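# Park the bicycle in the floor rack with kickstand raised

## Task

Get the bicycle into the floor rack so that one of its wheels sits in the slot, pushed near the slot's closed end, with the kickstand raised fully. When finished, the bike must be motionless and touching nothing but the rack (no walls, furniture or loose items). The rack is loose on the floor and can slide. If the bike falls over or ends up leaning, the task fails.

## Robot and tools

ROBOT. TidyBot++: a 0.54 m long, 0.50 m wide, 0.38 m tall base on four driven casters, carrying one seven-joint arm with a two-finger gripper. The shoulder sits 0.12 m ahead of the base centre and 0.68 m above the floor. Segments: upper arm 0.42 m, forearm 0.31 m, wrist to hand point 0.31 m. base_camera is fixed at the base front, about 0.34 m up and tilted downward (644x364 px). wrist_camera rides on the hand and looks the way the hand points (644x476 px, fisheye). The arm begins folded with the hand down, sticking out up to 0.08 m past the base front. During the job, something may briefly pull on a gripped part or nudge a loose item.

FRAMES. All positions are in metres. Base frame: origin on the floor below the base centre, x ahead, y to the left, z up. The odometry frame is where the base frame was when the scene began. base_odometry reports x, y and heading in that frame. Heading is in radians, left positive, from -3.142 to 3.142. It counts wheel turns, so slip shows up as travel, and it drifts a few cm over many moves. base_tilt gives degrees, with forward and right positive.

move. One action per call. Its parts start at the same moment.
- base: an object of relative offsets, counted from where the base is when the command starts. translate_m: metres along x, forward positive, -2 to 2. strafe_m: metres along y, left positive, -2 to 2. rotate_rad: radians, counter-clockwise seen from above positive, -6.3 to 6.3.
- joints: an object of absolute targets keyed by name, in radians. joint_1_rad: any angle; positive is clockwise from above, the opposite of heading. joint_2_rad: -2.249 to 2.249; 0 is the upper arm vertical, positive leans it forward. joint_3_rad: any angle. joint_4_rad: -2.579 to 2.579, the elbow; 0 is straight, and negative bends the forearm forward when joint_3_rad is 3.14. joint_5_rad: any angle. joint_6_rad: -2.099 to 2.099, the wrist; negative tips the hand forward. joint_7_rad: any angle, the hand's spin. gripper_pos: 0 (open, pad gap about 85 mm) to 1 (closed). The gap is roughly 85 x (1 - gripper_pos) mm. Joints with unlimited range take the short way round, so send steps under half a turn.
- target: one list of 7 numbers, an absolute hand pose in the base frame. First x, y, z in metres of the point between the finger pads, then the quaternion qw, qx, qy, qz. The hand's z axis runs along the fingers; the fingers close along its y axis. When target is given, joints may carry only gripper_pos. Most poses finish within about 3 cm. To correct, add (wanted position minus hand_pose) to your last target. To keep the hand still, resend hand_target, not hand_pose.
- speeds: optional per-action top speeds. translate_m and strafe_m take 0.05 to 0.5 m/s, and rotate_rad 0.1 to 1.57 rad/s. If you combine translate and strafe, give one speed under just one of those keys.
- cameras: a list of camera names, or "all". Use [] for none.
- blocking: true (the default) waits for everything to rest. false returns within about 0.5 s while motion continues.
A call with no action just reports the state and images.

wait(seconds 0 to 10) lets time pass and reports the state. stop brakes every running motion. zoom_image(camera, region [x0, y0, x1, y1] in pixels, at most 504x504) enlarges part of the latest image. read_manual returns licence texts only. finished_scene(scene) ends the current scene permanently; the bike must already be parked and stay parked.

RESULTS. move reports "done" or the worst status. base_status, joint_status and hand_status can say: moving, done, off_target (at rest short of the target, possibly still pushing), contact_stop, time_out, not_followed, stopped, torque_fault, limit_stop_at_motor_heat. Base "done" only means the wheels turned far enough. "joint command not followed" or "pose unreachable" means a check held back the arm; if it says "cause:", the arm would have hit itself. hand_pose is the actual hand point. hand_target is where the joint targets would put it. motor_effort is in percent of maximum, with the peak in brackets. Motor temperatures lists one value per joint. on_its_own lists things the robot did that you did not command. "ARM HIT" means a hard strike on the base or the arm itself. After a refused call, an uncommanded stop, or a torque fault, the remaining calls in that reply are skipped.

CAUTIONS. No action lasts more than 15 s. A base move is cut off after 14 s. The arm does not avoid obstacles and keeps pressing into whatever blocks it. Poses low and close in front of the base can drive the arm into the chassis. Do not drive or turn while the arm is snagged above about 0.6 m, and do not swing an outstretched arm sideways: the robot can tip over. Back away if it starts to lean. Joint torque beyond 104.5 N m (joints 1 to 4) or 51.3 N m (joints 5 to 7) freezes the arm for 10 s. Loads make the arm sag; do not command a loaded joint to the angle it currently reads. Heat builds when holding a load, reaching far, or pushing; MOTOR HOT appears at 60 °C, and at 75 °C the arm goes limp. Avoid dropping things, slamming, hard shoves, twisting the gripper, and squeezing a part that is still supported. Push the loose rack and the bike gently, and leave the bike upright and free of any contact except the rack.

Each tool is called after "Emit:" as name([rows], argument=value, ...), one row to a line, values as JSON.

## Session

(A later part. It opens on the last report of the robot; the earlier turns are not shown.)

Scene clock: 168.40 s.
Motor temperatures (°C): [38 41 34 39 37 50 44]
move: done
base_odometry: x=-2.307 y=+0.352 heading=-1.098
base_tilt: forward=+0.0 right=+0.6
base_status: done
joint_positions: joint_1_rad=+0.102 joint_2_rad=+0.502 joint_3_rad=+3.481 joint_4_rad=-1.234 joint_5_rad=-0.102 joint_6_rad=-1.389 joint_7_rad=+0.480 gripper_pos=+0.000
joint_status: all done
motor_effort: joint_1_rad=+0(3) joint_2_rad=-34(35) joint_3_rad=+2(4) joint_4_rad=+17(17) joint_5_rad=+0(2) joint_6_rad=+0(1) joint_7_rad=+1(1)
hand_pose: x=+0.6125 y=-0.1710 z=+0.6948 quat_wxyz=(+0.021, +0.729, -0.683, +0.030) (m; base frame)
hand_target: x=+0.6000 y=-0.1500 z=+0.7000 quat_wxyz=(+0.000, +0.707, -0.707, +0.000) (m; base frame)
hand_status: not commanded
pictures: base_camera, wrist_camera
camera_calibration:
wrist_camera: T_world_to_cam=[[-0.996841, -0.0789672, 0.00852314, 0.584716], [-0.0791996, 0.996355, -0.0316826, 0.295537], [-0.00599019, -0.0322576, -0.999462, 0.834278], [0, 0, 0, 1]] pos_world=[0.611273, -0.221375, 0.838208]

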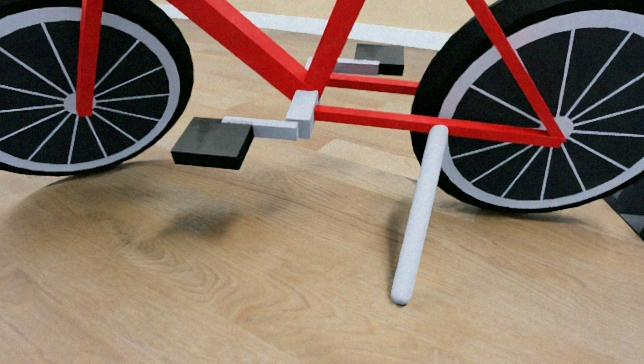

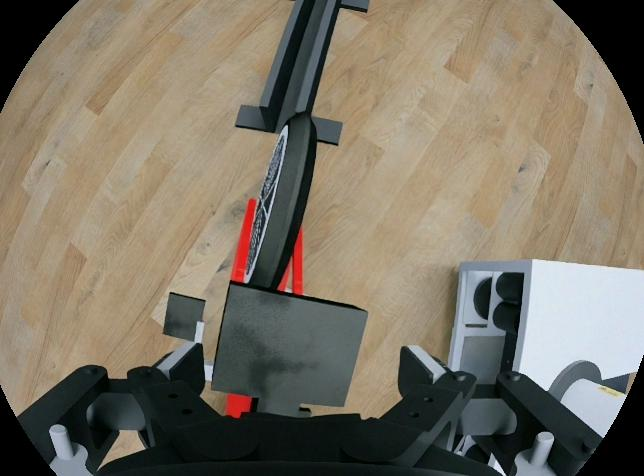

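Emit:
move(target=[0.585, 0.01, 0.65, -0.076, 0.666, -0.7372, 0.1])

Emit:
move(target=[0.607, 0.015, 0.565, -0.085, 0.666, -0.7372, 0.1])

Scene clock: 171.00 s.
Motor temperatures (°C): [38 41 34 39 37 50 44]
move: off_target
base_odometry: x=-2.307 y=+0.352 heading=-1.098
base_tilt: forward=+0.0 right=+0.6
base_status: not commanded
joint_positions: joint_1_rad=-0.306 joint_2_rad=+0.290 joint_3_rad=+3.480 joint_4_rad=-1.758 joint_5_rad=-0.101 joint_6_rad=-0.927 joint_7_rad=-0.038 gripper_pos=+0.000
joint_status: not commanded
motor_effort: joint_1_rad=+0(2) joint_2_rad=-26(34) joint_3_rad=+1(3) joint_4_rad=+16(17) joint_5_rad=-1(2) joint_6_rad=+2(2) joint_7_rad=+0(1)
hand_pose: x=+0.5756 y=+0.0141 z=+0.6384 quat_wxyz=(-0.063, +0.667, -0.739, +0.068) (m; base frame)
hand_target: x=+0.5850 y=+0.0100 z=+0.6500 quat_wxyz=(-0.076, +0.665, -0.736, +0.100) (m; base frame)
hand_status: off_target (0.015 m and 4.0 deg from the pose sent, 0.188 m and 16.7 deg at the start)
pictures: base_camera, wrist_camera
camera_calibration:
wrist_camera: T_world_to_cam=[[-0.982295, 0.0859352, -0.16647, 0.664002], [0.0802553, 0.995949, 0.0405638, -0.0314689], [0.169281, 0.0264856, -0.985212, 0.672889], [0, 0, 0, 1]] pos_world=[0.540864, -0.0435416, 0.774751]

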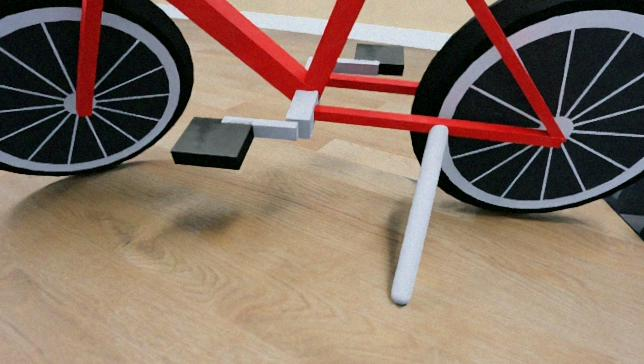

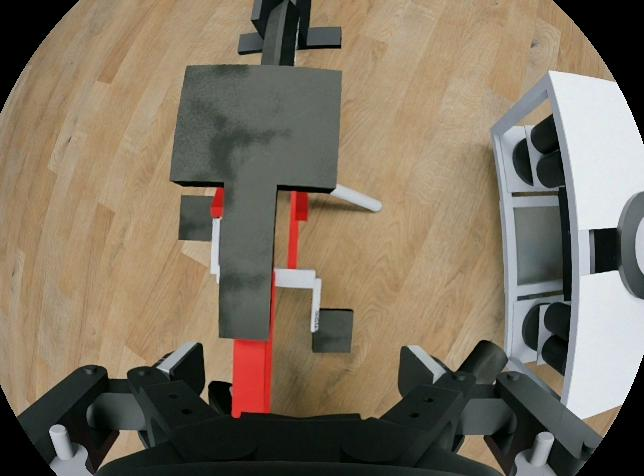

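Scene clock: 172.43 s.
Motor temperatures (°C): [38 41 34 39 37 50 44]
move: off_target
base_odometry: x=-2.307 y=+0.352 heading=-1.098
base_tilt: forward=+0.0 right=+0.6
base_status: not commanded
joint_positions: joint_1_rad=-0.394 joint_2_rad=+0.424 joint_3_rad=+3.607 joint_4_rad=-1.863 joint_5_rad=-0.214 joint_6_rad=-0.686 joint_7_rad=+0.064 gripper_pos=+0.000
joint_status: not commanded
motor_effort: joint_1_rad=+0(0) joint_2_rad=-28(30) joint_3_rad=+3(4) joint_4_rad=+14(16) joint_5_rad=-1(2) joint_6_rad=+2(2) joint_7_rad=+1(1)
hand_pose: x=+0.5948 y=+0.0069 z=+0.5664 quat_wxyz=(-0.062, +0.666, -0.738, +0.093) (m; base frame)
hand_target: x=+0.6070 y=+0.0150 z=+0.5650 quat_wxyz=(-0.085, +0.665, -0.736, +0.100) (m; base frame)
hand_status: off_target (0.015 m and 2.7 deg from the pose sent, 0.080 m and 4.5 deg at the start)
pictures: base_camera, wrist_camera
camera_calibration:
wrist_camera: T_world_to_cam=[[-0.975934, 0.082241, -0.201962, 0.687807], [0.0827912, 0.99655, 0.00573639, -0.00479189], [0.201737, -0.0111223, -0.979377, 0.576527], [0, 0, 0, 1]] pos_world=[0.555345, -0.0453783, 0.703575]

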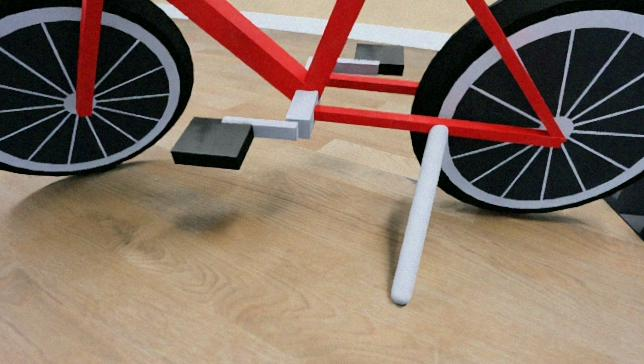

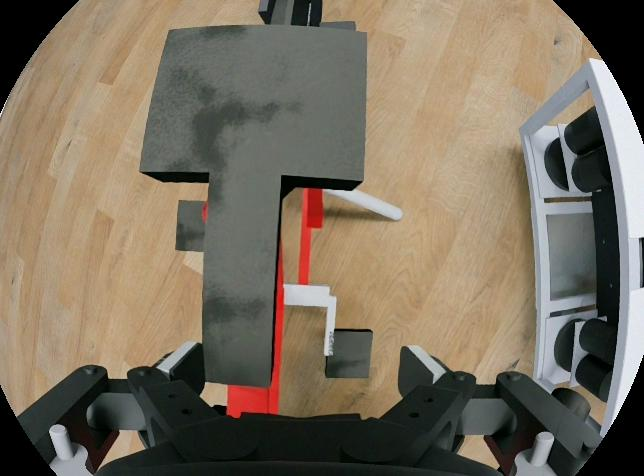

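Emit:
move(target=[0.645, 0.02, 0.55, -0.085, 0.666, -0.7372, 0.1])

Scene clock: 173.53 s.
Motor temperatures (°C): [38 41 34 39 37 50 44]
move: off_target
base_odometry: x=-2.307 y=+0.352 heading=-1.098
base_tilt: forward=+0.0 right=+0.6
base_status: not commanded
joint_positions: joint_1_rad=-0.394 joint_2_rad=+0.515 joint_3_rad=+3.607 joint_4_rad=-1.769 joint_5_rad=-0.266 joint_6_rad=-0.686 joint_7_rad=+0.088 gripper_pos=+0.000
joint_status: not commanded
motor_effort: joint_1_rad=+0(1) joint_2_rad=-31(32) joint_3_rad=+4(4) joint_4_rad=+14(15) joint_5_rad=-1(2) joint_6_rad=+2(3) joint_7_rad=+1(1)
hand_pose: x=+0.6328 y=+0.0174 z=+0.5532 quat_wxyz=(-0.067, +0.669, -0.734, +0.098) (m; base frame)
hand_target: x=+0.6450 y=+0.0200 z=+0.5500 quat_wxyz=(-0.085, +0.665, -0.736, +0.100) (m; base frame)
hand_status: off_target (0.013 m and 2.1 deg from the pose sent, 0.054 m and 2.7 deg at the start)
pictures: base_camera, wrist_camera
camera_calibration:
wrist_camera: T_world_to_cam=[[-0.973811, 0.0709599, -0.216, 0.728024], [0.0717244, 0.997415, 0.00430794, -0.0105543], [0.215747, -0.0112973, -0.976384, 0.545501], [0, 0, 0, 1]] pos_world=[0.592025, -0.0349709, 0.689917]

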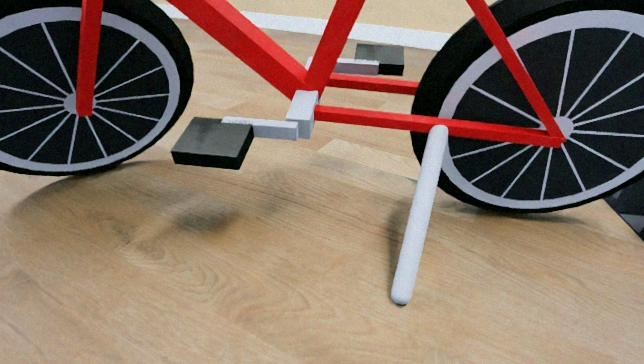

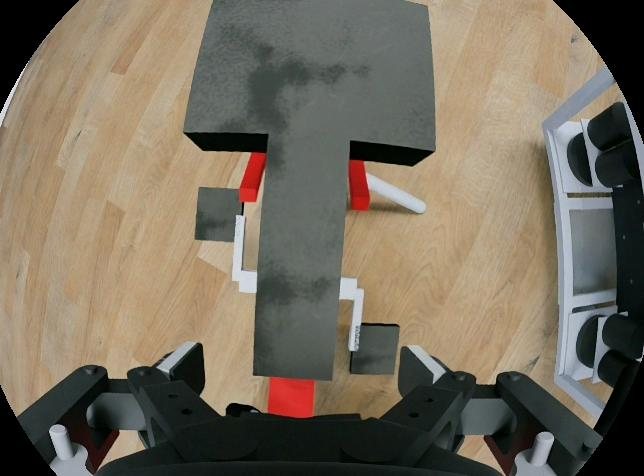

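Emit:
move(target=[0.665, 0.018, 0.475, -0.09, 0.666, -0.7372, 0.1])

Scene clock: 174.97 s.
Motor temperatures (°C): [38 41 34 39 37 50 44]
move: off_target
base_odometry: x=-2.307 y=+0.352 heading=-1.098
base_tilt: forward=+0.0 right=+0.6
base_status: not commanded
joint_positions: joint_1_rad=-0.361 joint_2_rad=+0.685 joint_3_rad=+3.603 joint_4_rad=-1.772 joint_5_rad=-0.455 joint_6_rad=-0.551 joint_7_rad=+0.252 gripper_pos=+0.000
joint_status: not commanded
motor_effort: joint_1_rad=+0(1) joint_2_rad=-35(37) joint_3_rad=+4(5) joint_4_rad=+12(14) joint_5_rad=-1(2) joint_6_rad=+2(2) joint_7_rad=+1(1)
hand_pose: x=+0.6538 y=+0.0137 z=+0.4783 quat_wxyz=(-0.068, +0.670, -0.733, +0.094) (m; base frame)
hand_target: x=+0.6650 y=+0.0180 z=+0.4750 quat_wxyz=(-0.090, +0.664, -0.735, +0.100) (m; base frame)
hand_status: off_target (0.012 m and 2.7 deg from the pose sent, 0.085 m and 2.7 deg at the start)
pictures: base_camera, wrist_camera
camera_calibration:
wrist_camera: T_world_to_cam=[[-0.97486, 0.0699525, -0.211554, 0.731165], [0.0694884, 0.997536, 0.00963717, -0.00907683], [0.211707, -0.00530564, -0.977319, 0.470887], [0, 0, 0, 1]] pos_world=[0.613724, -0.039594, 0.614975]

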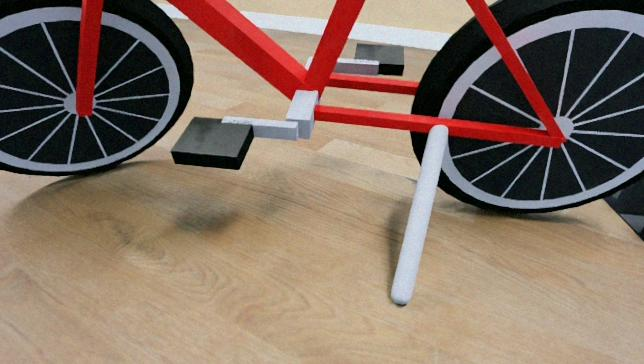

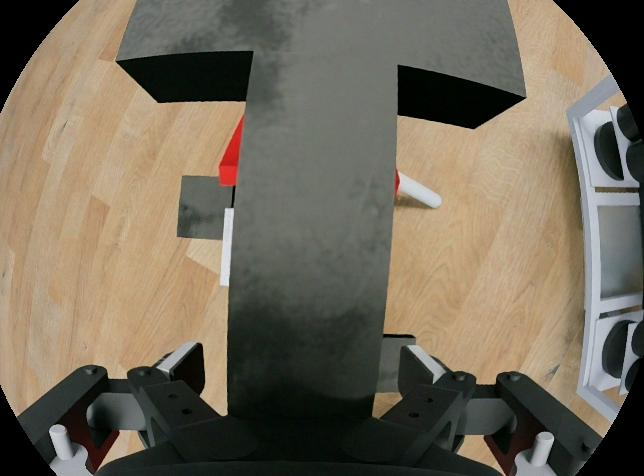

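Emit:
move(joints={"gripper_pos": 0.68}, cameras=[])

Emit:
move(base={"translate_m": 0.055}, speeds={"translate_m": 0.1}, target=[0.667, 0.02, 0.482, -0.045, 0.669, -0.7395, 0.05], cameras=[])

Emit:
move(base={"translate_m": 0.045}, speeds={"translate_m": 0.1}, target=[0.667, 0.02, 0.487, 0, 0.6704, -0.742, 0])

Scene clock: 176.07 s.
Motor temperatures (°C): [38 41 34 39 37 50 44]
move: off_target
base_odometry: x=-2.307 y=+0.352 heading=-1.098
base_tilt: forward=+0.0 right=+0.6
base_status: not commanded
joint_positions: joint_1_rad=-0.353 joint_2_rad=+0.680 joint_3_rad=+3.602 joint_4_rad=-1.776 joint_5_rad=-0.487 joint_6_rad=-0.549 joint_7_rad=+0.247 gripper_pos=+0.413
joint_status: gripper_pos off_target (ended at +0.413, target +0.680)
motor_effort: joint_1_rad=-1(4) joint_2_rad=-30(34) joint_3_rad=+4(5) joint_4_rad=+12(15) joint_5_rad=+1(9) joint_6_rad=+3(7) joint_7_rad=+3(11)
hand_pose: x=+0.6545 y=+0.0147 z=+0.4796 quat_wxyz=(-0.077, +0.655, -0.746, +0.089) (m; base frame)
hand_target: x=+0.6650 y=+0.0180 z=+0.4750 quat_wxyz=(-0.090, +0.664, -0.735, +0.100) (m; base frame)
hand_status: not commanded
pictures: none
No camera images: "cameras" was empty.

Scene clock: 177.37 s.
Motor temperatures (°C): [38 41 34 39 37 50 44]
move: off_target
base_odometry: x=-2.282 y=+0.303 heading=-1.098
base_tilt: forward=+0.0 right=+0.6
base_status: done
joint_positions: joint_1_rad=-0.292 joint_2_rad=+0.707 joint_3_rad=+3.595 joint_4_rad=-1.630 joint_5_rad=-0.430 joint_6_rad=-0.725 joint_7_rad=+0.209 gripper_pos=+0.439
joint_status: not commanded
motor_effort: joint_1_rad=-2(5) joint_2_rad=-31(36) joint_3_rad=+1(4) joint_4_rad=+16(22) joint_5_rad=-3(6) joint_6_rad=+6(10) joint_7_rad=+1(3)
hand_pose: x=+0.6714 y=+0.0017 z=+0.4939 quat_wxyz=(-0.059, +0.656, -0.750, +0.062) (m; base frame)
hand_target: x=+0.6670 y=+0.0200 z=+0.4820 quat_wxyz=(-0.045, +0.669, -0.740, +0.050) (m; base frame)
hand_status: off_target (0.022 m and 2.9 deg from the pose sent, 0.014 m and 6.1 deg at the start)
pictures: none
No camera images: "cameras" was empty.

Scene clock: 178.53 s.
Motor temperatures (°C): [38 41 34 39 37 50 44]
move: off_target
base_odometry: x=-2.261 y=+0.263 heading=-1.098
base_tilt: forward=+0.0 right=+0.6
base_status: done
joint_positions: joint_1_rad=-0.257 joint_2_rad=+0.766 joint_3_rad=+3.544 joint_4_rad=-1.442 joint_5_rad=-0.379 joint_6_rad=-0.930 joint_7_rad=+0.159 gripper_pos=+0.501
joint_status: not commanded
on_its_own: gripper_pos moved +0.062 toward your old target +0.680
motor_effort: joint_1_rad=-1(4) joint_2_rad=-36(42) joint_3_rad=+3(4) joint_4_rad=+14(19) joint_5_rad=-4(5) joint_6_rad=+2(8) joint_7_rad=+0(3)
hand_pose: x=+0.6868 y=+0.0243 z=+0.5017 quat_wxyz=(-0.037, +0.673, -0.739, +0.017) (m; base frame)
hand_target: x=+0.6670 y=+0.0200 z=+0.4870 quat_wxyz=(+0.000, +0.670, -0.742, +0.000) (m; base frame)
hand_status: off_target (0.025 m and 4.7 deg from the pose sent, 0.020 m and 10.0 deg at the start)
pictures: base_camera, wrist_camera
camera_calibration:
wrist_camera: T_world_to_cam=[[-0.995251, 0.0781902, -0.0579824, 0.704316], [0.0740169, 0.994731, 0.0709334, -0.0559269], [0.0632232, 0.0663048, -0.995794, 0.596248], [0, 0, 0, 1]] pos_world=[0.667414, -0.0389726, 0.638546]

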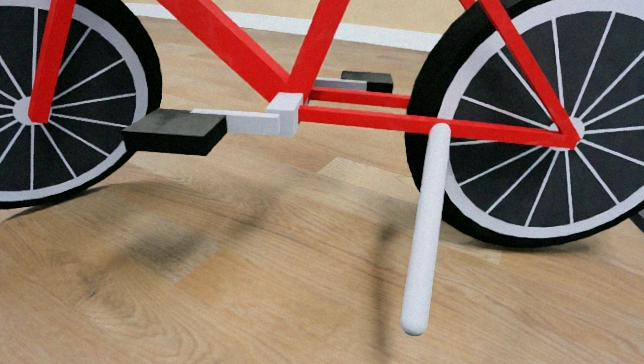

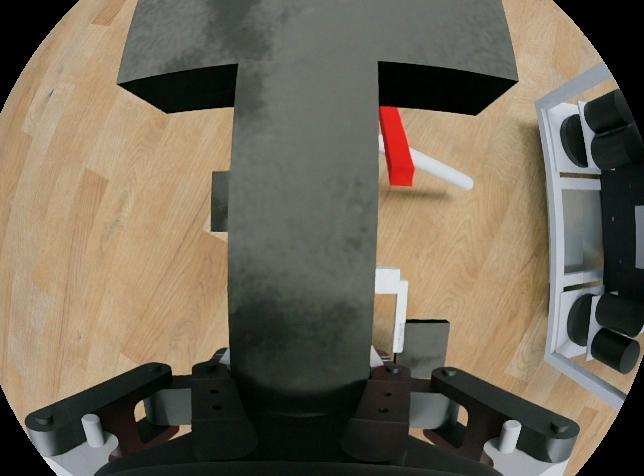

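Emit:
move(base={"strafe_m": -0.08, "translate_m": -0.008}, speeds={"strafe_m": 0.1})

Scene clock: 180.90 s.
Motor temperatures (°C): [38 41 34 39 37 50 44]
move: done
base_odometry: x=-2.336 y=+0.234 heading=-1.098
base_tilt: forward=+0.0 right=+0.6
base_status: done
joint_positions: joint_1_rad=-0.252 joint_2_rad=+0.766 joint_3_rad=+3.517 joint_4_rad=-1.431 joint_5_rad=-0.394 joint_6_rad=-0.937 joint_7_rad=+0.042 gripper_pos=+0.514
joint_status: not commanded
motor_effort: joint_1_rad=+2(5) joint_2_rad=-33(36) joint_3_rad=+6(8) joint_4_rad=+12(13) joint_5_rad=+10(16) joint_6_rad=+1(4) joint_7_rad=+11(15)
hand_pose: x=+0.6895 y=+0.0407 z=+0.5028 quat_wxyz=(-0.048, +0.632, -0.773, +0.003) (m; base frame)
hand_target: x=+0.6670 y=+0.0200 z=+0.4870 quat_wxyz=(+0.000, +0.670, -0.742, +0.000) (m; base frame)
hand_status: not commanded
pictures: base_camera, wrist_camera
camera_calibration:
wrist_camera: T_world_to_cam=[[-0.981426, 0.185186, -0.0500843, 0.68793], [0.178816, 0.977626, 0.110784, -0.164155], [0.0694795, 0.099771, -0.992582, 0.588887], [0, 0, 0, 1]] pos_world=[0.663591, -0.0256667, 0.637159]

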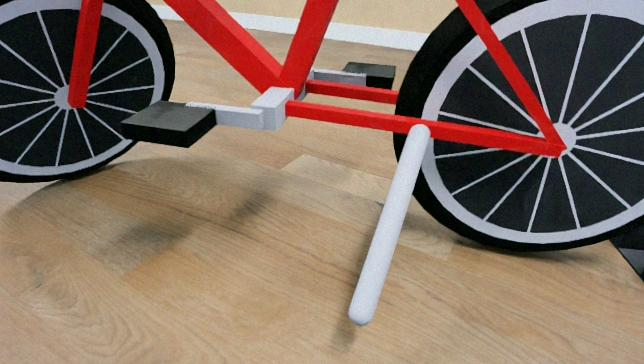

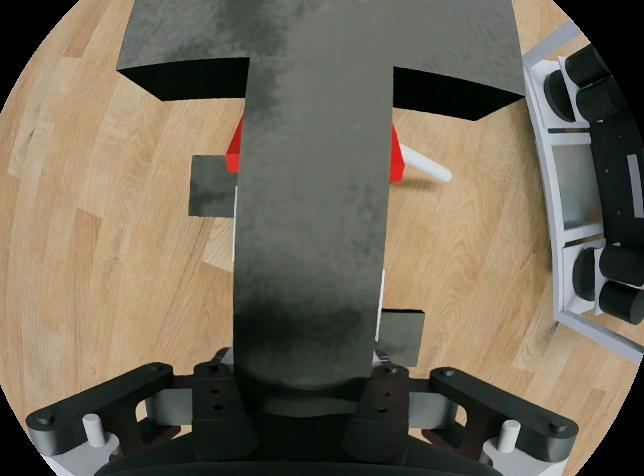

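Emit:
move(base={"strafe_m": 0.09, "translate_m": 0.008}, speeds={"strafe_m": 0.12})

Scene clock: 183.00 s.
Motor temperatures (°C): [38 41 34 39 37 50 44]
move: done
base_odometry: x=-2.252 y=+0.268 heading=-1.097
base_tilt: forward=+0.0 right=+0.6
base_status: done
joint_positions: joint_1_rad=-0.235 joint_2_rad=+0.764 joint_3_rad=+3.540 joint_4_rad=-1.430 joint_5_rad=-0.319 joint_6_rad=-0.976 joint_7_rad=+0.131 gripper_pos=+0.532
joint_status: not commanded
motor_effort: joint_1_rad=-4(7) joint_2_rad=-32(34) joint_3_rad=+0(5) joint_4_rad=+12(14) joint_5_rad=-6(11) joint_6_rad=+3(8) joint_7_rad=-3(11)
hand_pose: x=+0.6754 y=+0.0034 z=+0.5043 quat_wxyz=(-0.009, +0.670, -0.742, +0.015) (m; base frame)
hand_target: x=+0.6670 y=+0.0200 z=+0.4870 quat_wxyz=(+0.000, +0.670, -0.742, +0.000) (m; base frame)
hand_status: not commanded
pictures: base_camera, wrist_camera
camera_calibration:
wrist_camera: T_world_to_cam=[[-0.99605, 0.0871487, -0.0170277, 0.674572], [0.0865519, 0.995697, 0.0331014, -0.0239367], [0.0198392, 0.0314968, -0.999307, 0.632139], [0, 0, 0, 1]] pos_world=[0.661438, -0.0548647, 0.64398]

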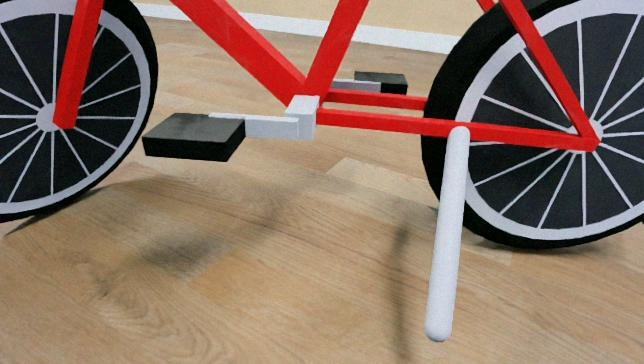

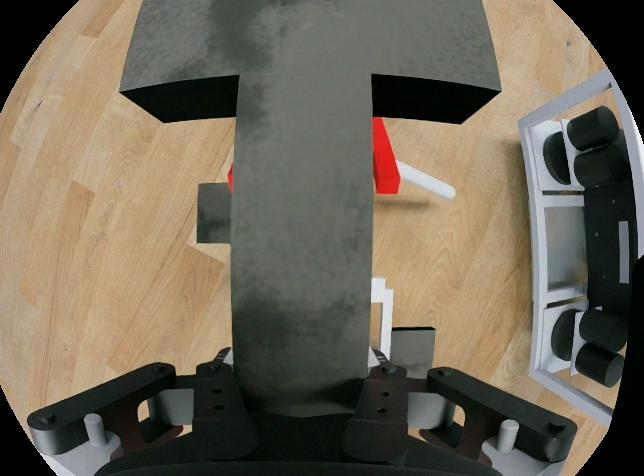

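Emit:
move(base={"strafe_m": -0.047, "translate_m": 0.017, "rotate_rad": -0.083}, speeds={"strafe_m": 0.05, "rotate_rad": 0.1})

Scene clock: 184.73 s.
Motor temperatures (°C): [38 41 34 39 37 50 44]
move: done
base_odometry: x=-2.286 y=+0.231 heading=-1.181
base_tilt: forward=+0.0 right=+0.6
base_status: done
joint_positions: joint_1_rad=-0.259 joint_2_rad=+0.763 joint_3_rad=+3.511 joint_4_rad=-1.423 joint_5_rad=-0.368 joint_6_rad=-0.977 joint_7_rad=+0.055 gripper_pos=+0.535
joint_status: not commanded
motor_effort: joint_1_rad=+1(6) joint_2_rad=-34(37) joint_3_rad=+4(9) joint_4_rad=+12(14) joint_5_rad=+6(13) joint_6_rad=+0(6) joint_7_rad=+8(14)
hand_pose: x=+0.6796 y=+0.0445 z=+0.5054 quat_wxyz=(-0.033, +0.648, -0.761, -0.005) (m; base frame)
hand_target: x=+0.6670 y=+0.0200 z=+0.4870 quat_wxyz=(+0.000, +0.670, -0.742, +0.000) (m; base frame)
hand_status: not commanded
pictures: base_camera, wrist_camera
camera_calibration:
wrist_camera: T_world_to_cam=[[-0.989444, 0.143604, -0.0194306, 0.669367], [0.141086, 0.985227, 0.0970685, -0.134182], [0.0330829, 0.0933025, -0.995088, 0.618039], [0, 0, 0, 1]] pos_world=[0.660786, -0.0215887, 0.641034]

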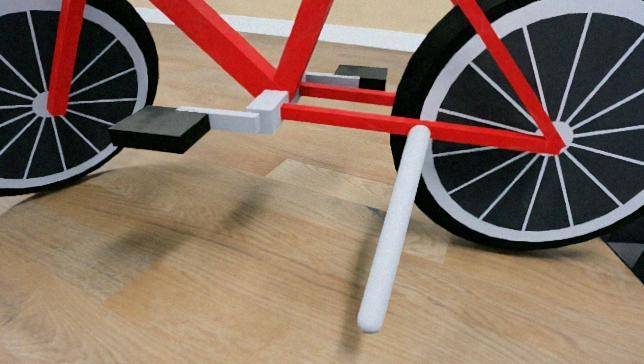

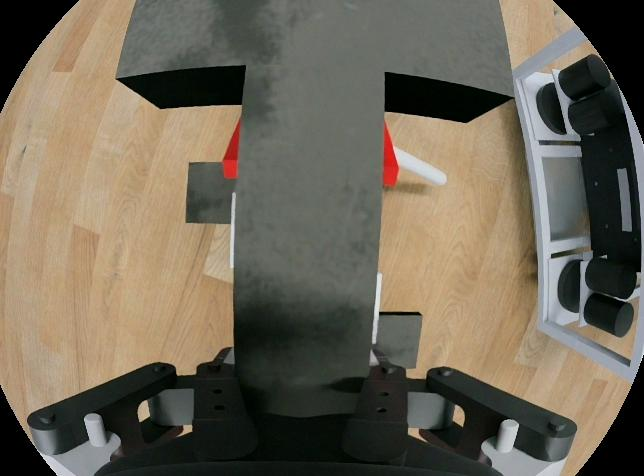

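Emit:
zoom_image(camera="base_camera", region=[444, 120, 644, 320])

Scaled by 2.520.

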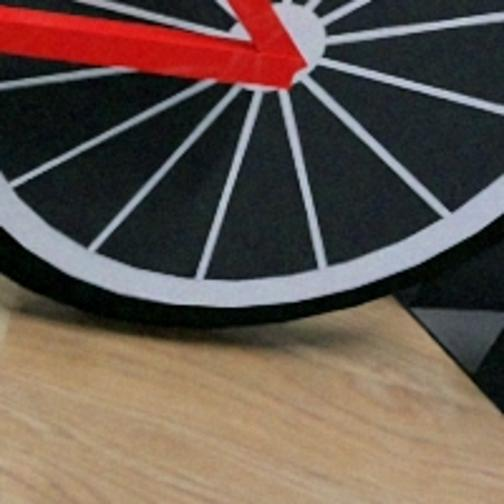

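Emit:
move(base={"strafe_m": -0.05}, target=[0.667, 0.07, 0.487, 0, 0.6704, -0.742, 0], cameras=[])

Emit:
move(base={"strafe_m": -0.05}, target=[0.667, 0.12, 0.487, 0, 0.6704, -0.742, 0])

Scene clock: 187.10 s.
Motor temperatures (°C): [38 41 34 39 37 50 44]
move: off_target
base_odometry: x=-2.332 y=+0.212 heading=-1.180
base_tilt: forward=+0.0 right=+0.6
base_status: done
joint_positions: joint_1_rad=-0.343 joint_2_rad=+0.765 joint_3_rad=+3.511 joint_4_rad=-1.418 joint_5_rad=-0.373 joint_6_rad=-0.977 joint_7_rad=-0.026 gripper_pos=+0.535
joint_status: not commanded
motor_effort: joint_1_rad=+3(4) joint_2_rad=-36(37) joint_3_rad=+6(9) joint_4_rad=+12(13) joint_5_rad=+11(14) joint_6_rad=-1(2) joint_7_rad=+11(12)
hand_pose: x=+0.6758 y=+0.0931 z=+0.5055 quat_wxyz=(-0.035, +0.649, -0.760, -0.008) (m; base frame)
hand_target: x=+0.6670 y=+0.0700 z=+0.4870 quat_wxyz=(+0.000, +0.670, -0.742, +0.000) (m; base frame)
hand_status: off_target (0.031 m and 5.2 deg from the pose sent, 0.034 m and 5.1 deg at the start)
pictures: none
No camera images: "cameras" was empty.

Scene clock: 188.07 s.
Motor temperatures (°C): [38 41 34 39 37 50 44]
move: off_target
base_odometry: x=-2.378 y=+0.193 heading=-1.180
base_tilt: forward=+0.0 right=+0.6
base_status: done
joint_positions: joint_1_rad=-0.427 joint_2_rad=+0.778 joint_3_rad=+3.511 joint_4_rad=-1.391 joint_5_rad=-0.373 joint_6_rad=-0.982 joint_7_rad=-0.117 gripper_pos=+0.535
joint_status: not commanded
motor_effort: joint_1_rad=+3(5) joint_2_rad=-37(38) joint_3_rad=+7(8) joint_4_rad=+14(14) joint_5_rad=+10(13) joint_6_rad=+3(3) joint_7_rad=+11(13)
hand_pose: x=+0.6745 y=+0.1429 z=+0.5055 quat_wxyz=(-0.038, +0.649, -0.760, -0.008) (m; base frame)
hand_target: x=+0.6670 y=+0.1200 z=+0.4870 quat_wxyz=(+0.000, +0.670, -0.742, +0.000) (m; base frame)
hand_status: off_target (0.030 m and 5.4 deg from the pose sent, 0.034 m and 5.2 deg at the start)
pictures: base_camera, wrist_camera
camera_calibration:
wrist_camera: T_world_to_cam=[[-0.989728, 0.141517, -0.0203022, 0.651199], [0.138556, 0.984476, 0.107742, -0.234002], [0.0352344, 0.103822, -0.993972, 0.605534], [0, 0, 0, 1]] pos_world=[0.655597, 0.0753462, 0.640316]

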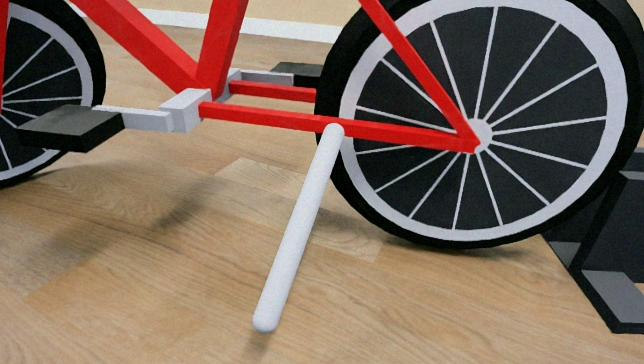

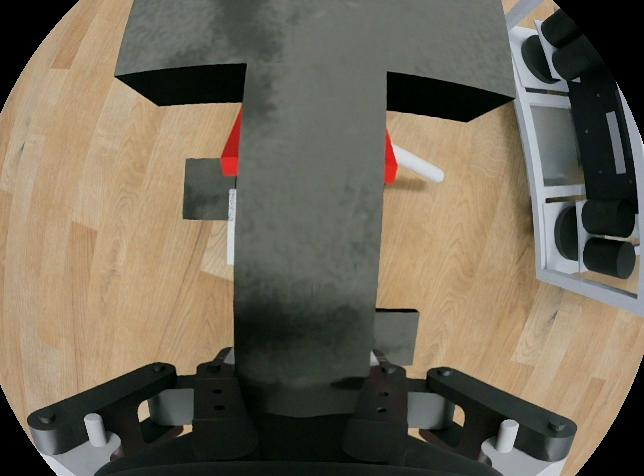

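Emit:
move()

Emit:
zoom_image(camera="base_camera", region=[444, 60, 644, 350])

Scene clock: 188.87 s.
Motor temperatures (°C): [38 41 34 39 37 50 44]
base_odometry: x=-2.378 y=+0.193 heading=-1.180
base_tilt: forward=+0.0 right=+0.6
base_status: done
joint_positions: joint_1_rad=-0.427 joint_2_rad=+0.778 joint_3_rad=+3.511 joint_4_rad=-1.391 joint_5_rad=-0.373 joint_6_rad=-0.982 joint_7_rad=-0.117 gripper_pos=+0.535
joint_status: not commanded
motor_effort: joint_1_rad=+3(5) joint_2_rad=-37(38) joint_3_rad=+7(8) joint_4_rad=+14(14) joint_5_rad=+11(13) joint_6_rad=+3(3) joint_7_rad=+11(13)
hand_pose: x=+0.6745 y=+0.1429 z=+0.5055 quat_wxyz=(-0.038, +0.649, -0.760, -0.008) (m; base frame)
hand_target: x=+0.6670 y=+0.1200 z=+0.4870 quat_wxyz=(+0.000, +0.670, -0.742, +0.000) (m; base frame)
hand_status: off_target (0.030 m and 5.4 deg from the pose sent, 0.034 m and 5.2 deg at the start)
pictures: base_camera, wrist_camera
camera_calibration:
wrist_camera: T_world_to_cam=[[-0.989728, 0.141517, -0.0203022, 0.651199], [0.138556, 0.984476, 0.107742, -0.234002], [0.0352344, 0.103822, -0.993972, 0.605534], [0, 0, 0, 1]] pos_world=[0.655597, 0.0753462, 0.640316]

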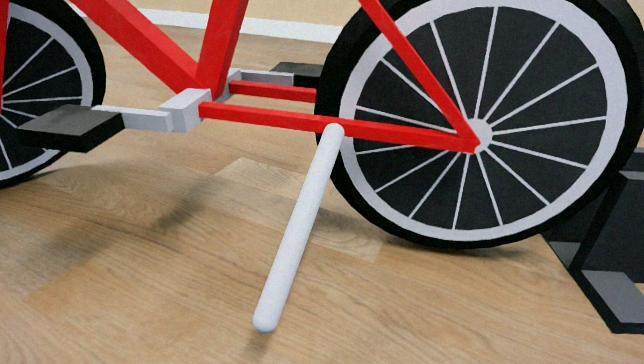

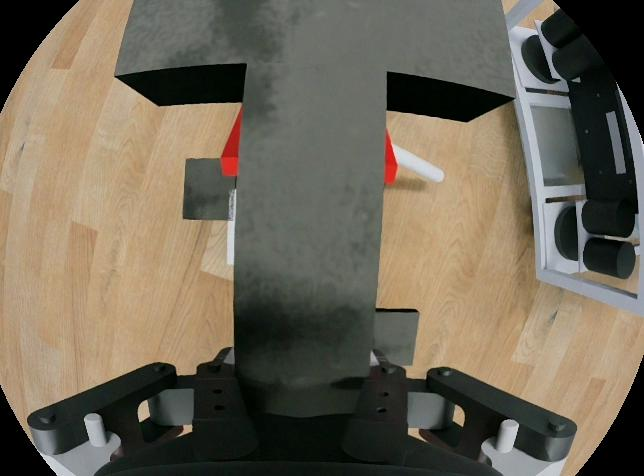

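Scaled by 1.738.

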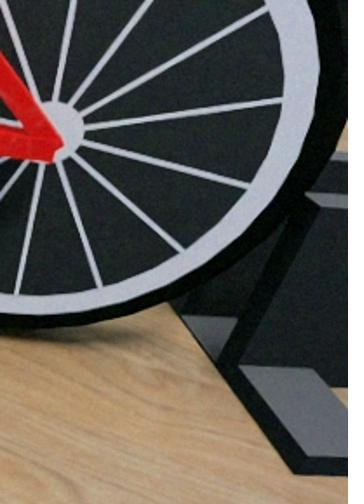

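Emit:
move(base={"strafe_m": 0.10}, target=[0.667, 0.02, 0.487, 0, 0.6704, -0.742, 0], speeds={"strafe_m": 0.1})

Emit:
move(base={"strafe_m": 0.055, "translate_m": -0.012, "rotate_rad": 0.083}, speeds={"strafe_m": 0.1, "rotate_rad": 0.15})

Scene clock: 190.97 s.
Motor temperatures (°C): [38 41 34 39 37 50 44]
move: off_target
base_odometry: x=-2.286 y=+0.231 heading=-1.181
base_tilt: forward=+0.0 right=+0.6
base_status: done
joint_positions: joint_1_rad=-0.259 joint_2_rad=+0.770 joint_3_rad=+3.518 joint_4_rad=-1.406 joint_5_rad=-0.371 joint_6_rad=-0.982 joint_7_rad=+0.050 gripper_pos=+0.541
joint_status: not commanded
motor_effort: joint_1_rad=+1(5) joint_2_rad=-32(38) joint_3_rad=+3(9) joint_4_rad=+10(15) joint_5_rad=+2(11) joint_6_rad=+0(4) joint_7_rad=+3(11)
hand_pose: x=+0.6851 y=+0.0430 z=+0.5061 quat_wxyz=(-0.034, +0.646, -0.763, -0.002) (m; base frame)
hand_target: x=+0.6670 y=+0.0200 z=+0.4870 quat_wxyz=(+0.000, +0.670, -0.742, +0.000) (m; base frame)
hand_status: off_target (0.035 m and 5.4 deg from the pose sent, 0.125 m and 5.4 deg at the start)
pictures: base_camera, wrist_camera
camera_calibration:
wrist_camera: T_world_to_cam=[[-0.988419, 0.14963, -0.0252828, 0.677113], [0.146623, 0.984617, 0.0950274, -0.136256], [0.0391128, 0.0902198, -0.995154, 0.614689], [0, 0, 0, 1]] pos_world=[0.665208, -0.0226131, 0.641777]

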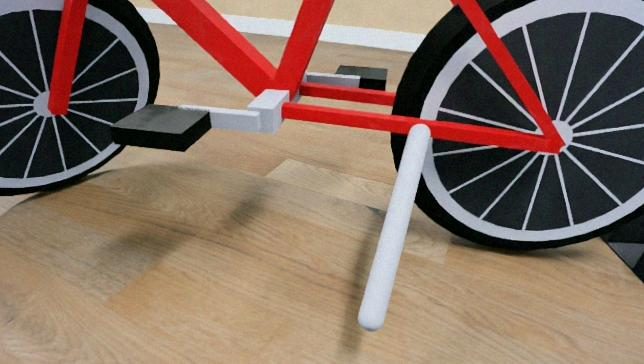

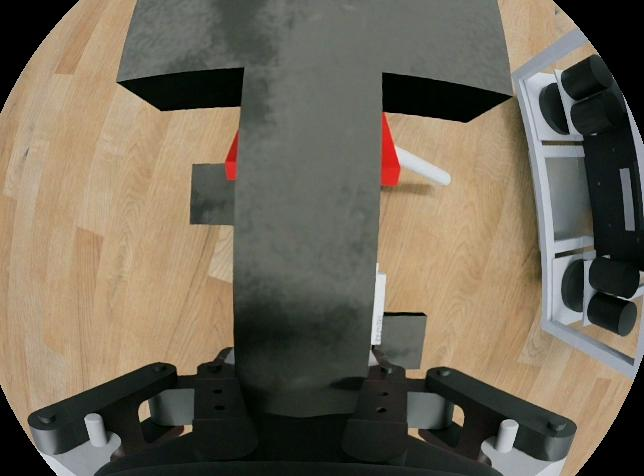

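Scene clock: 192.47 s.
Motor temperatures (°C): [38 41 34 39 37 50 44]
move: done
base_odometry: x=-2.240 y=+0.263 heading=-1.098
base_tilt: forward=+0.0 right=+0.6
base_status: done
joint_positions: joint_1_rad=-0.235 joint_2_rad=+0.764 joint_3_rad=+3.544 joint_4_rad=-1.423 joint_5_rad=-0.309 joint_6_rad=-1.005 joint_7_rad=+0.127 gripper_pos=+0.549
joint_status: not commanded
motor_effort: joint_1_rad=-3(10) joint_2_rad=-29(35) joint_3_rad=-1(5) joint_4_rad=+11(14) joint_5_rad=-7(12) joint_6_rad=+3(11) joint_7_rad=-1(8)
hand_pose: x=+0.6698 y=+0.0014 z=+0.5066 quat_wxyz=(+0.001, +0.670, -0.742, +0.010) (m; base frame)
hand_target: x=+0.6670 y=+0.0200 z=+0.4870 quat_wxyz=(+0.000, +0.670, -0.742, +0.000) (m; base frame)
hand_status: not commanded
pictures: base_camera, wrist_camera
camera_calibration:
wrist_camera: T_world_to_cam=[[-0.996244, 0.0864957, 0.00406376, 0.658692], [0.0865741, 0.995881, 0.026943, -0.0184591], [-0.00171657, 0.0271936, -0.999629, 0.649217], [0, 0, 0, 1]] pos_world=[0.65893, -0.0562455, 0.646796]

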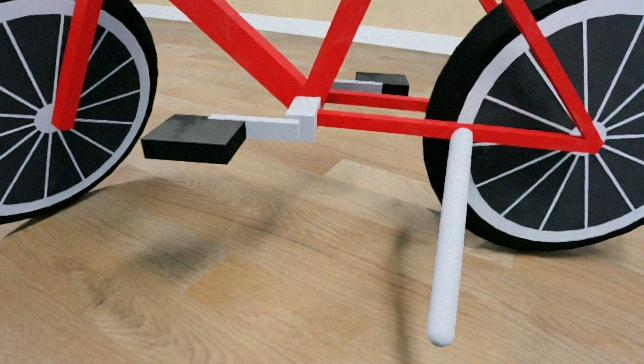

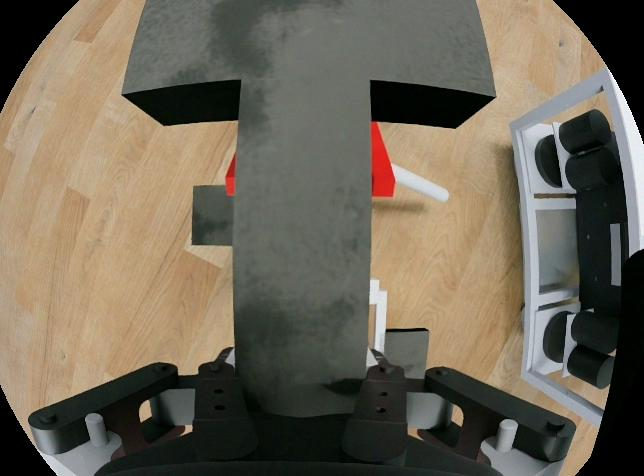

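Emit:
move(base={"translate_m": -0.045}, target=[0.667, 0.005, 0.485, -0.045, 0.676, -0.733, 0.044], speeds={"translate_m": 0.1}, cameras=[])

Emit:
move(base={"translate_m": -0.045}, target=[0.660, 0.005, 0.478, -0.09, 0.682, -0.723, 0.088], speeds={"translate_m": 0.1})

Scene clock: 193.87 s.
Motor temperatures (°C): [38 41 34 39 37 50 44]
move: off_target
base_odometry: x=-2.260 y=+0.304 heading=-1.098
base_tilt: forward=+0.0 right=+0.6
base_status: done
joint_positions: joint_1_rad=-0.240 joint_2_rad=+0.696 joint_3_rad=+3.547 joint_4_rad=-1.582 joint_5_rad=-0.342 joint_6_rad=-0.828 joint_7_rad=+0.148 gripper_pos=+0.555
joint_status: not commanded
motor_effort: joint_1_rad=-3(3) joint_2_rad=-26(32) joint_3_rad=+0(4) joint_4_rad=+12(13) joint_5_rad=+1(6) joint_6_rad=+3(3) joint_7_rad=+5(6)
hand_pose: x=+0.6596 y=-0.0067 z=+0.5042 quat_wxyz=(-0.035, +0.655, -0.754, +0.039) (m; base frame)
hand_target: x=+0.6670 y=+0.0050 z=+0.4850 quat_wxyz=(-0.045, +0.677, -0.734, +0.044) (m; base frame)
hand_status: off_target (0.024 m and 3.6 deg from the pose sent, 0.022 m and 6.7 deg at the start)
pictures: none
No camera images: "cameras" was empty.

Scene clock: 195.17 s.
Motor temperatures (°C): [38 41 34 39 37 50 44]
move: off_target
base_odometry: x=-2.281 y=+0.344 heading=-1.098
base_tilt: forward=+0.0 right=+0.6
base_status: done
joint_positions: joint_1_rad=-0.243 joint_2_rad=+0.640 joint_3_rad=+3.558 joint_4_rad=-1.780 joint_5_rad=-0.465 joint_6_rad=-0.581 joint_7_rad=+0.275 gripper_pos=+0.556
joint_status: not commanded
motor_effort: joint_1_rad=-6(7) joint_2_rad=-24(30) joint_3_rad=-2(3) joint_4_rad=+16(16) joint_5_rad=+1(2) joint_6_rad=+3(3) joint_7_rad=+6(7)
hand_pose: x=+0.6477 y=-0.0174 z=+0.4926 quat_wxyz=(-0.082, +0.643, -0.757, +0.077) (m; base frame)
hand_target: x=+0.6600 y=+0.0050 z=+0.4780 quat_wxyz=(-0.090, +0.681, -0.722, +0.088) (m; base frame)
hand_status: off_target (0.029 m and 6.1 deg from the pose sent, 0.029 m and 9.7 deg at the start)
pictures: base_camera, wrist_camera
camera_calibration:
wrist_camera: T_world_to_cam=[[-0.967685, 0.145841, -0.205709, 0.724206], [0.135653, 0.98876, 0.0628693, -0.0470466], [0.212566, 0.0329326, -0.976592, 0.485688], [0, 0, 0, 1]] pos_world=[0.603945, -0.0750964, 0.626252]

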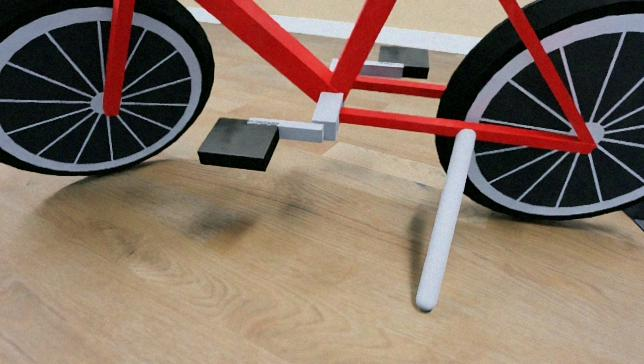

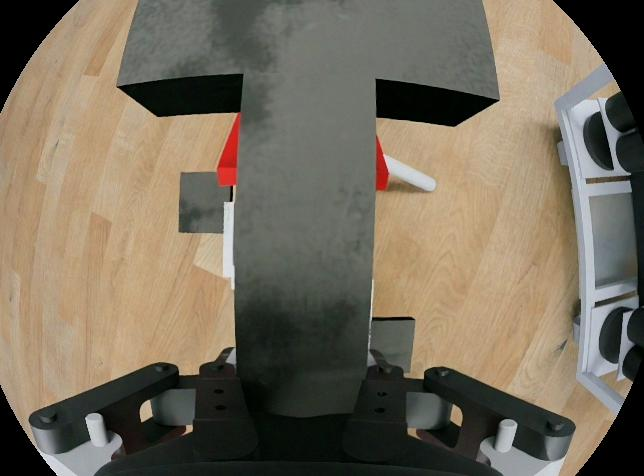

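Emit:
move(target=[0.635, 0.015, 0.472, -0.095, 0.682, -0.723, 0.092], cameras=[])

Emit:
move(joints={"gripper_pos": 0.42}, cameras=[])

Emit:
move(joints={"gripper_pos": 0.0})

Scene clock: 196.40 s.
Motor temperatures (°C): [38 41 34 39 37 50 44]
move: off_target
base_odometry: x=-2.281 y=+0.344 heading=-1.098
base_tilt: forward=+0.0 right=+0.6
base_status: not commanded
joint_positions: joint_1_rad=-0.259 joint_2_rad=+0.616 joint_3_rad=+3.559 joint_4_rad=-1.844 joint_5_rad=-0.509 joint_6_rad=-0.498 joint_7_rad=+0.331 gripper_pos=+0.561
joint_status: not commanded
motor_effort: joint_1_rad=-6(6) joint_2_rad=-22(24) joint_3_rad=-3(4) joint_4_rad=+8(16) joint_5_rad=+0(2) joint_6_rad=+4(5) joint_7_rad=+5(7)
hand_pose: x=+0.6442 y=-0.0146 z=+0.4934 quat_wxyz=(-0.097, +0.647, -0.750, +0.095) (m; base frame)
hand_target: x=+0.6350 y=+0.0150 z=+0.4720 quat_wxyz=(-0.095, +0.680, -0.721, +0.092) (m; base frame)
hand_status: off_target (0.038 m and 5.1 deg from the pose sent, 0.040 m and 6.3 deg at the start)
pictures: none
No camera images: "cameras" was empty.

Scene clock: 197.20 s.
Motor temperatures (°C): [38 41 34 39 37 50 44]
move: done
base_odometry: x=-2.281 y=+0.344 heading=-1.098
base_tilt: forward=+0.0 right=+0.6
base_status: not commanded
joint_positions: joint_1_rad=-0.289 joint_2_rad=+0.629 joint_3_rad=+3.555 joint_4_rad=-1.855 joint_5_rad=-0.510 joint_6_rad=-0.462 joint_7_rad=+0.371 gripper_pos=+0.420
joint_status: all done
motor_effort: joint_1_rad=-2(6) joint_2_rad=-30(33) joint_3_rad=+2(4) joint_4_rad=+8(10) joint_5_rad=-2(3) joint_6_rad=-1(4) joint_7_rad=+1(5)
hand_pose: x=+0.6459 y=-0.0025 z=+0.4863 quat_wxyz=(-0.095, +0.672, -0.727, +0.104) (m; base frame)
hand_target: x=+0.6350 y=+0.0150 z=+0.4720 quat_wxyz=(-0.095, +0.680, -0.721, +0.092) (m; base frame)
hand_status: not commanded
pictures: none
No camera images: "cameras" was empty.

Scene clock: 197.97 s.
Motor temperatures (°C): [38 41 34 39 37 50 44]
move: done
base_odometry: x=-2.281 y=+0.344 heading=-1.098
base_tilt: forward=+0.0 right=+0.6
base_status: not commanded
joint_positions: joint_1_rad=-0.293 joint_2_rad=+0.629 joint_3_rad=+3.555 joint_4_rad=-1.875 joint_5_rad=-0.510 joint_6_rad=-0.462 joint_7_rad=+0.371 gripper_pos=+0.000
joint_status: all done
motor_effort: joint_1_rad=+0(1) joint_2_rad=-32(33) joint_3_rad=+4(4) joint_4_rad=+11(12) joint_5_rad=-1(2) joint_6_rad=+2(2) joint_7_rad=+1(1)
hand_pose: x=+0.6350 y=-0.0015 z=+0.4806 quat_wxyz=(-0.088, +0.673, -0.728, +0.097) (m; base frame)
hand_target: x=+0.6350 y=+0.0150 z=+0.4720 quat_wxyz=(-0.095, +0.680, -0.721, +0.092) (m; base frame)
hand_status: not commanded
pictures: base_camera, wrist_camera
camera_calibration:
wrist_camera: T_world_to_cam=[[-0.968265, 0.0617143, -0.242188, 0.724856], [0.0552335, 0.997913, 0.0334648, 0.00494865], [0.243747, 0.0190259, -0.969652, 0.453012], [0, 0, 0, 1]] pos_world=[0.591159, -0.0582913, 0.61465]

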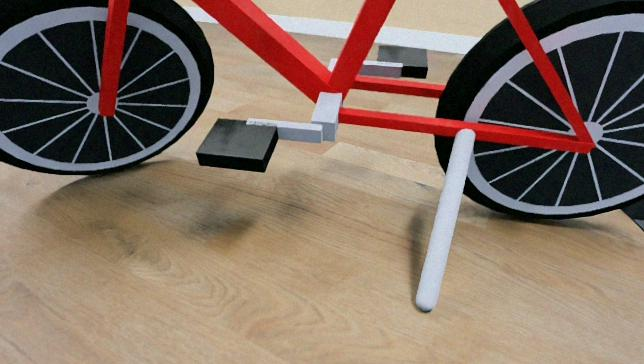

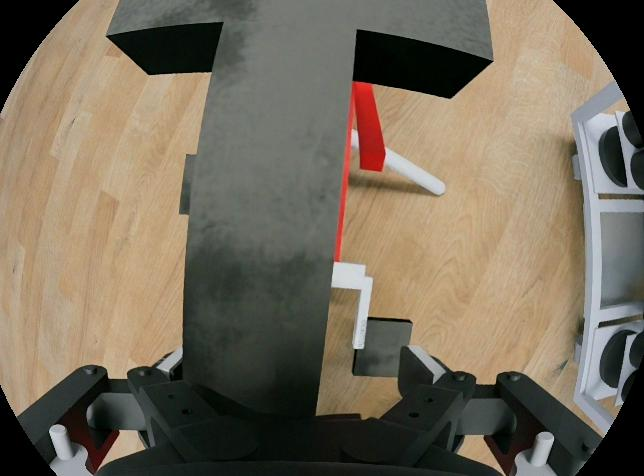

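Raise, then look at rear and at front.

Emit:
move(target=[0.62, -0.01, 0.59, -0.088, 0.68, -0.723, 0.09], cameras=[])

Emit:
move(target=[0.60, -0.18, 0.70, 0, 0.7071, -0.7071, 0])

Emit:
move(target=[0.52, 0.28, 0.82, 0, 0.7071, -0.7071, 0])

Scene clock: 199.33 s.
Motor temperatures (°C): [38 41 34 39 37 50 44]
move: off_target
base_odometry: x=-2.281 y=+0.344 heading=-1.098
base_tilt: forward=+0.0 right=+0.6
base_status: not commanded
joint_positions: joint_1_rad=-0.291 joint_2_rad=+0.426 joint_3_rad=+3.555 joint_4_rad=-1.786 joint_5_rad=-0.321 joint_6_rad=-0.682 joint_7_rad=+0.236 gripper_pos=+0.000
joint_status: not commanded
motor_effort: joint_1_rad=+0(1) joint_2_rad=-30(35) joint_3_rad=+3(4) joint_4_rad=+15(15) joint_5_rad=-2(2) joint_6_rad=+2(3) joint_7_rad=+1(1)
hand_pose: x=+0.6366 y=+0.0034 z=+0.5882 quat_wxyz=(-0.114, +0.681, -0.716, +0.098) (m; base frame)
hand_target: x=+0.6200 y=-0.0100 z=+0.5900 quat_wxyz=(-0.088, +0.680, -0.723, +0.090) (m; base frame)
hand_status: off_target (0.021 m and 3.2 deg from the pose sent, 0.111 m and 1.3 deg at the start)
pictures: none
No camera images: "cameras" was empty.

Scene clock: 201.50 s.
Motor temperatures (°C): [38 41 34 39 37 50 44]
move: off_target
base_odometry: x=-2.281 y=+0.344 heading=-1.098
base_tilt: forward=+0.0 right=+0.6
base_status: not commanded
joint_positions: joint_1_rad=+0.148 joint_2_rad=+0.483 joint_3_rad=+3.513 joint_4_rad=-1.217 joint_5_rad=-0.234 joint_6_rad=-1.402 joint_7_rad=+0.444 gripper_pos=+0.000
joint_status: not commanded
motor_effort: joint_1_rad=+0(2) joint_2_rad=-33(34) joint_3_rad=+2(4) joint_4_rad=+17(17) joint_5_rad=-1(3) joint_6_rad=+1(3) joint_7_rad=+1(1)
hand_pose: x=+0.6200 y=-0.1712 z=+0.7111 quat_wxyz=(-0.041, +0.684, -0.728, +0.023) (m; base frame)
hand_target: x=+0.6000 y=-0.1800 z=+0.7000 quat_wxyz=(+0.000, +0.707, -0.707, +0.000) (m; base frame)
hand_status: off_target (0.025 m and 6.4 deg from the pose sent, 0.218 m and 17.5 deg at the start)
pictures: base_camera, wrist_camera
camera_calibration:
wrist_camera: T_world_to_cam=[[-0.996266, 0.0470078, -0.0724153, 0.670778], [0.0421292, 0.99683, 0.0674847, 0.151136], [0.0753581, 0.0641819, -0.995089, 0.813612], [0, 0, 0, 1]] pos_world=[0.600594, -0.234408, 0.847991]

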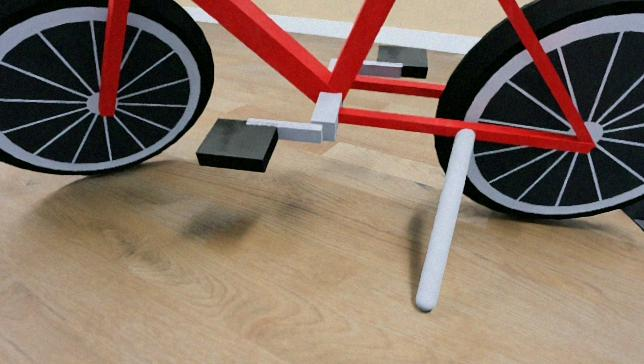

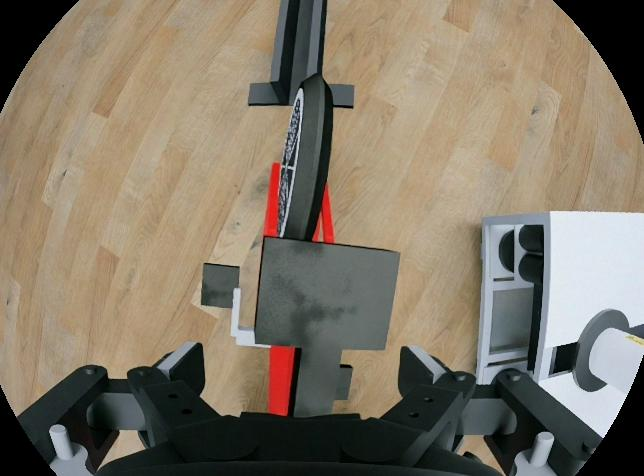

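Scene clock: 204.00 s.
Motor temperatures (°C): [38 41 34 39 37 50 44]
move: off_target
base_odometry: x=-2.281 y=+0.344 heading=-1.098
base_tilt: forward=+0.0 right=+0.6
base_status: not commanded
joint_positions: joint_1_rad=-0.710 joint_2_rad=+0.477 joint_3_rad=+3.386 joint_4_rad=-0.911 joint_5_rad=-0.165 joint_6_rad=-1.749 joint_7_rad=-0.490 gripper_pos=+0.000
joint_status: not commanded
motor_effort: joint_1_rad=+0(3) joint_2_rad=-34(35) joint_3_rad=+1(3) joint_4_rad=+16(17) joint_5_rad=-2(3) joint_6_rad=+0(1) joint_7_rad=+0(1)
hand_pose: x=+0.5318 y=+0.2967 z=+0.8037 quat_wxyz=(-0.015, +0.719, -0.695, -0.022) (m; base frame)
hand_target: x=+0.5200 y=+0.2800 z=+0.8200 quat_wxyz=(+0.000, +0.707, -0.707, +0.000) (m; base frame)
hand_status: off_target (0.026 m and 3.6 deg from the pose sent, 0.475 m and 6.4 deg at the start)
pictures: base_camera, wrist_camera
camera_calibration:
wrist_camera: T_world_to_cam=[[-0.998368, -0.0503156, 0.0269975, 0.51771], [-0.0475825, 0.994456, 0.0937765, -0.290505], [-0.0315662, 0.0923389, -0.995227, 0.931026], [0, 0, 0, 1]] pos_world=[0.532431, 0.228973, 0.939848]

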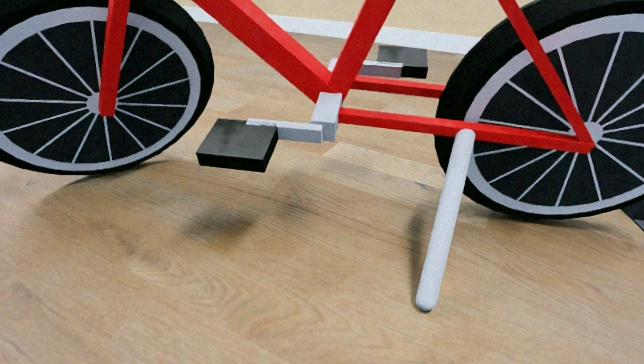

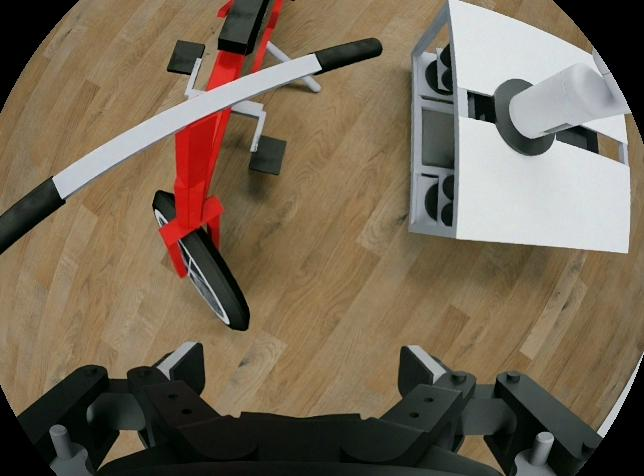

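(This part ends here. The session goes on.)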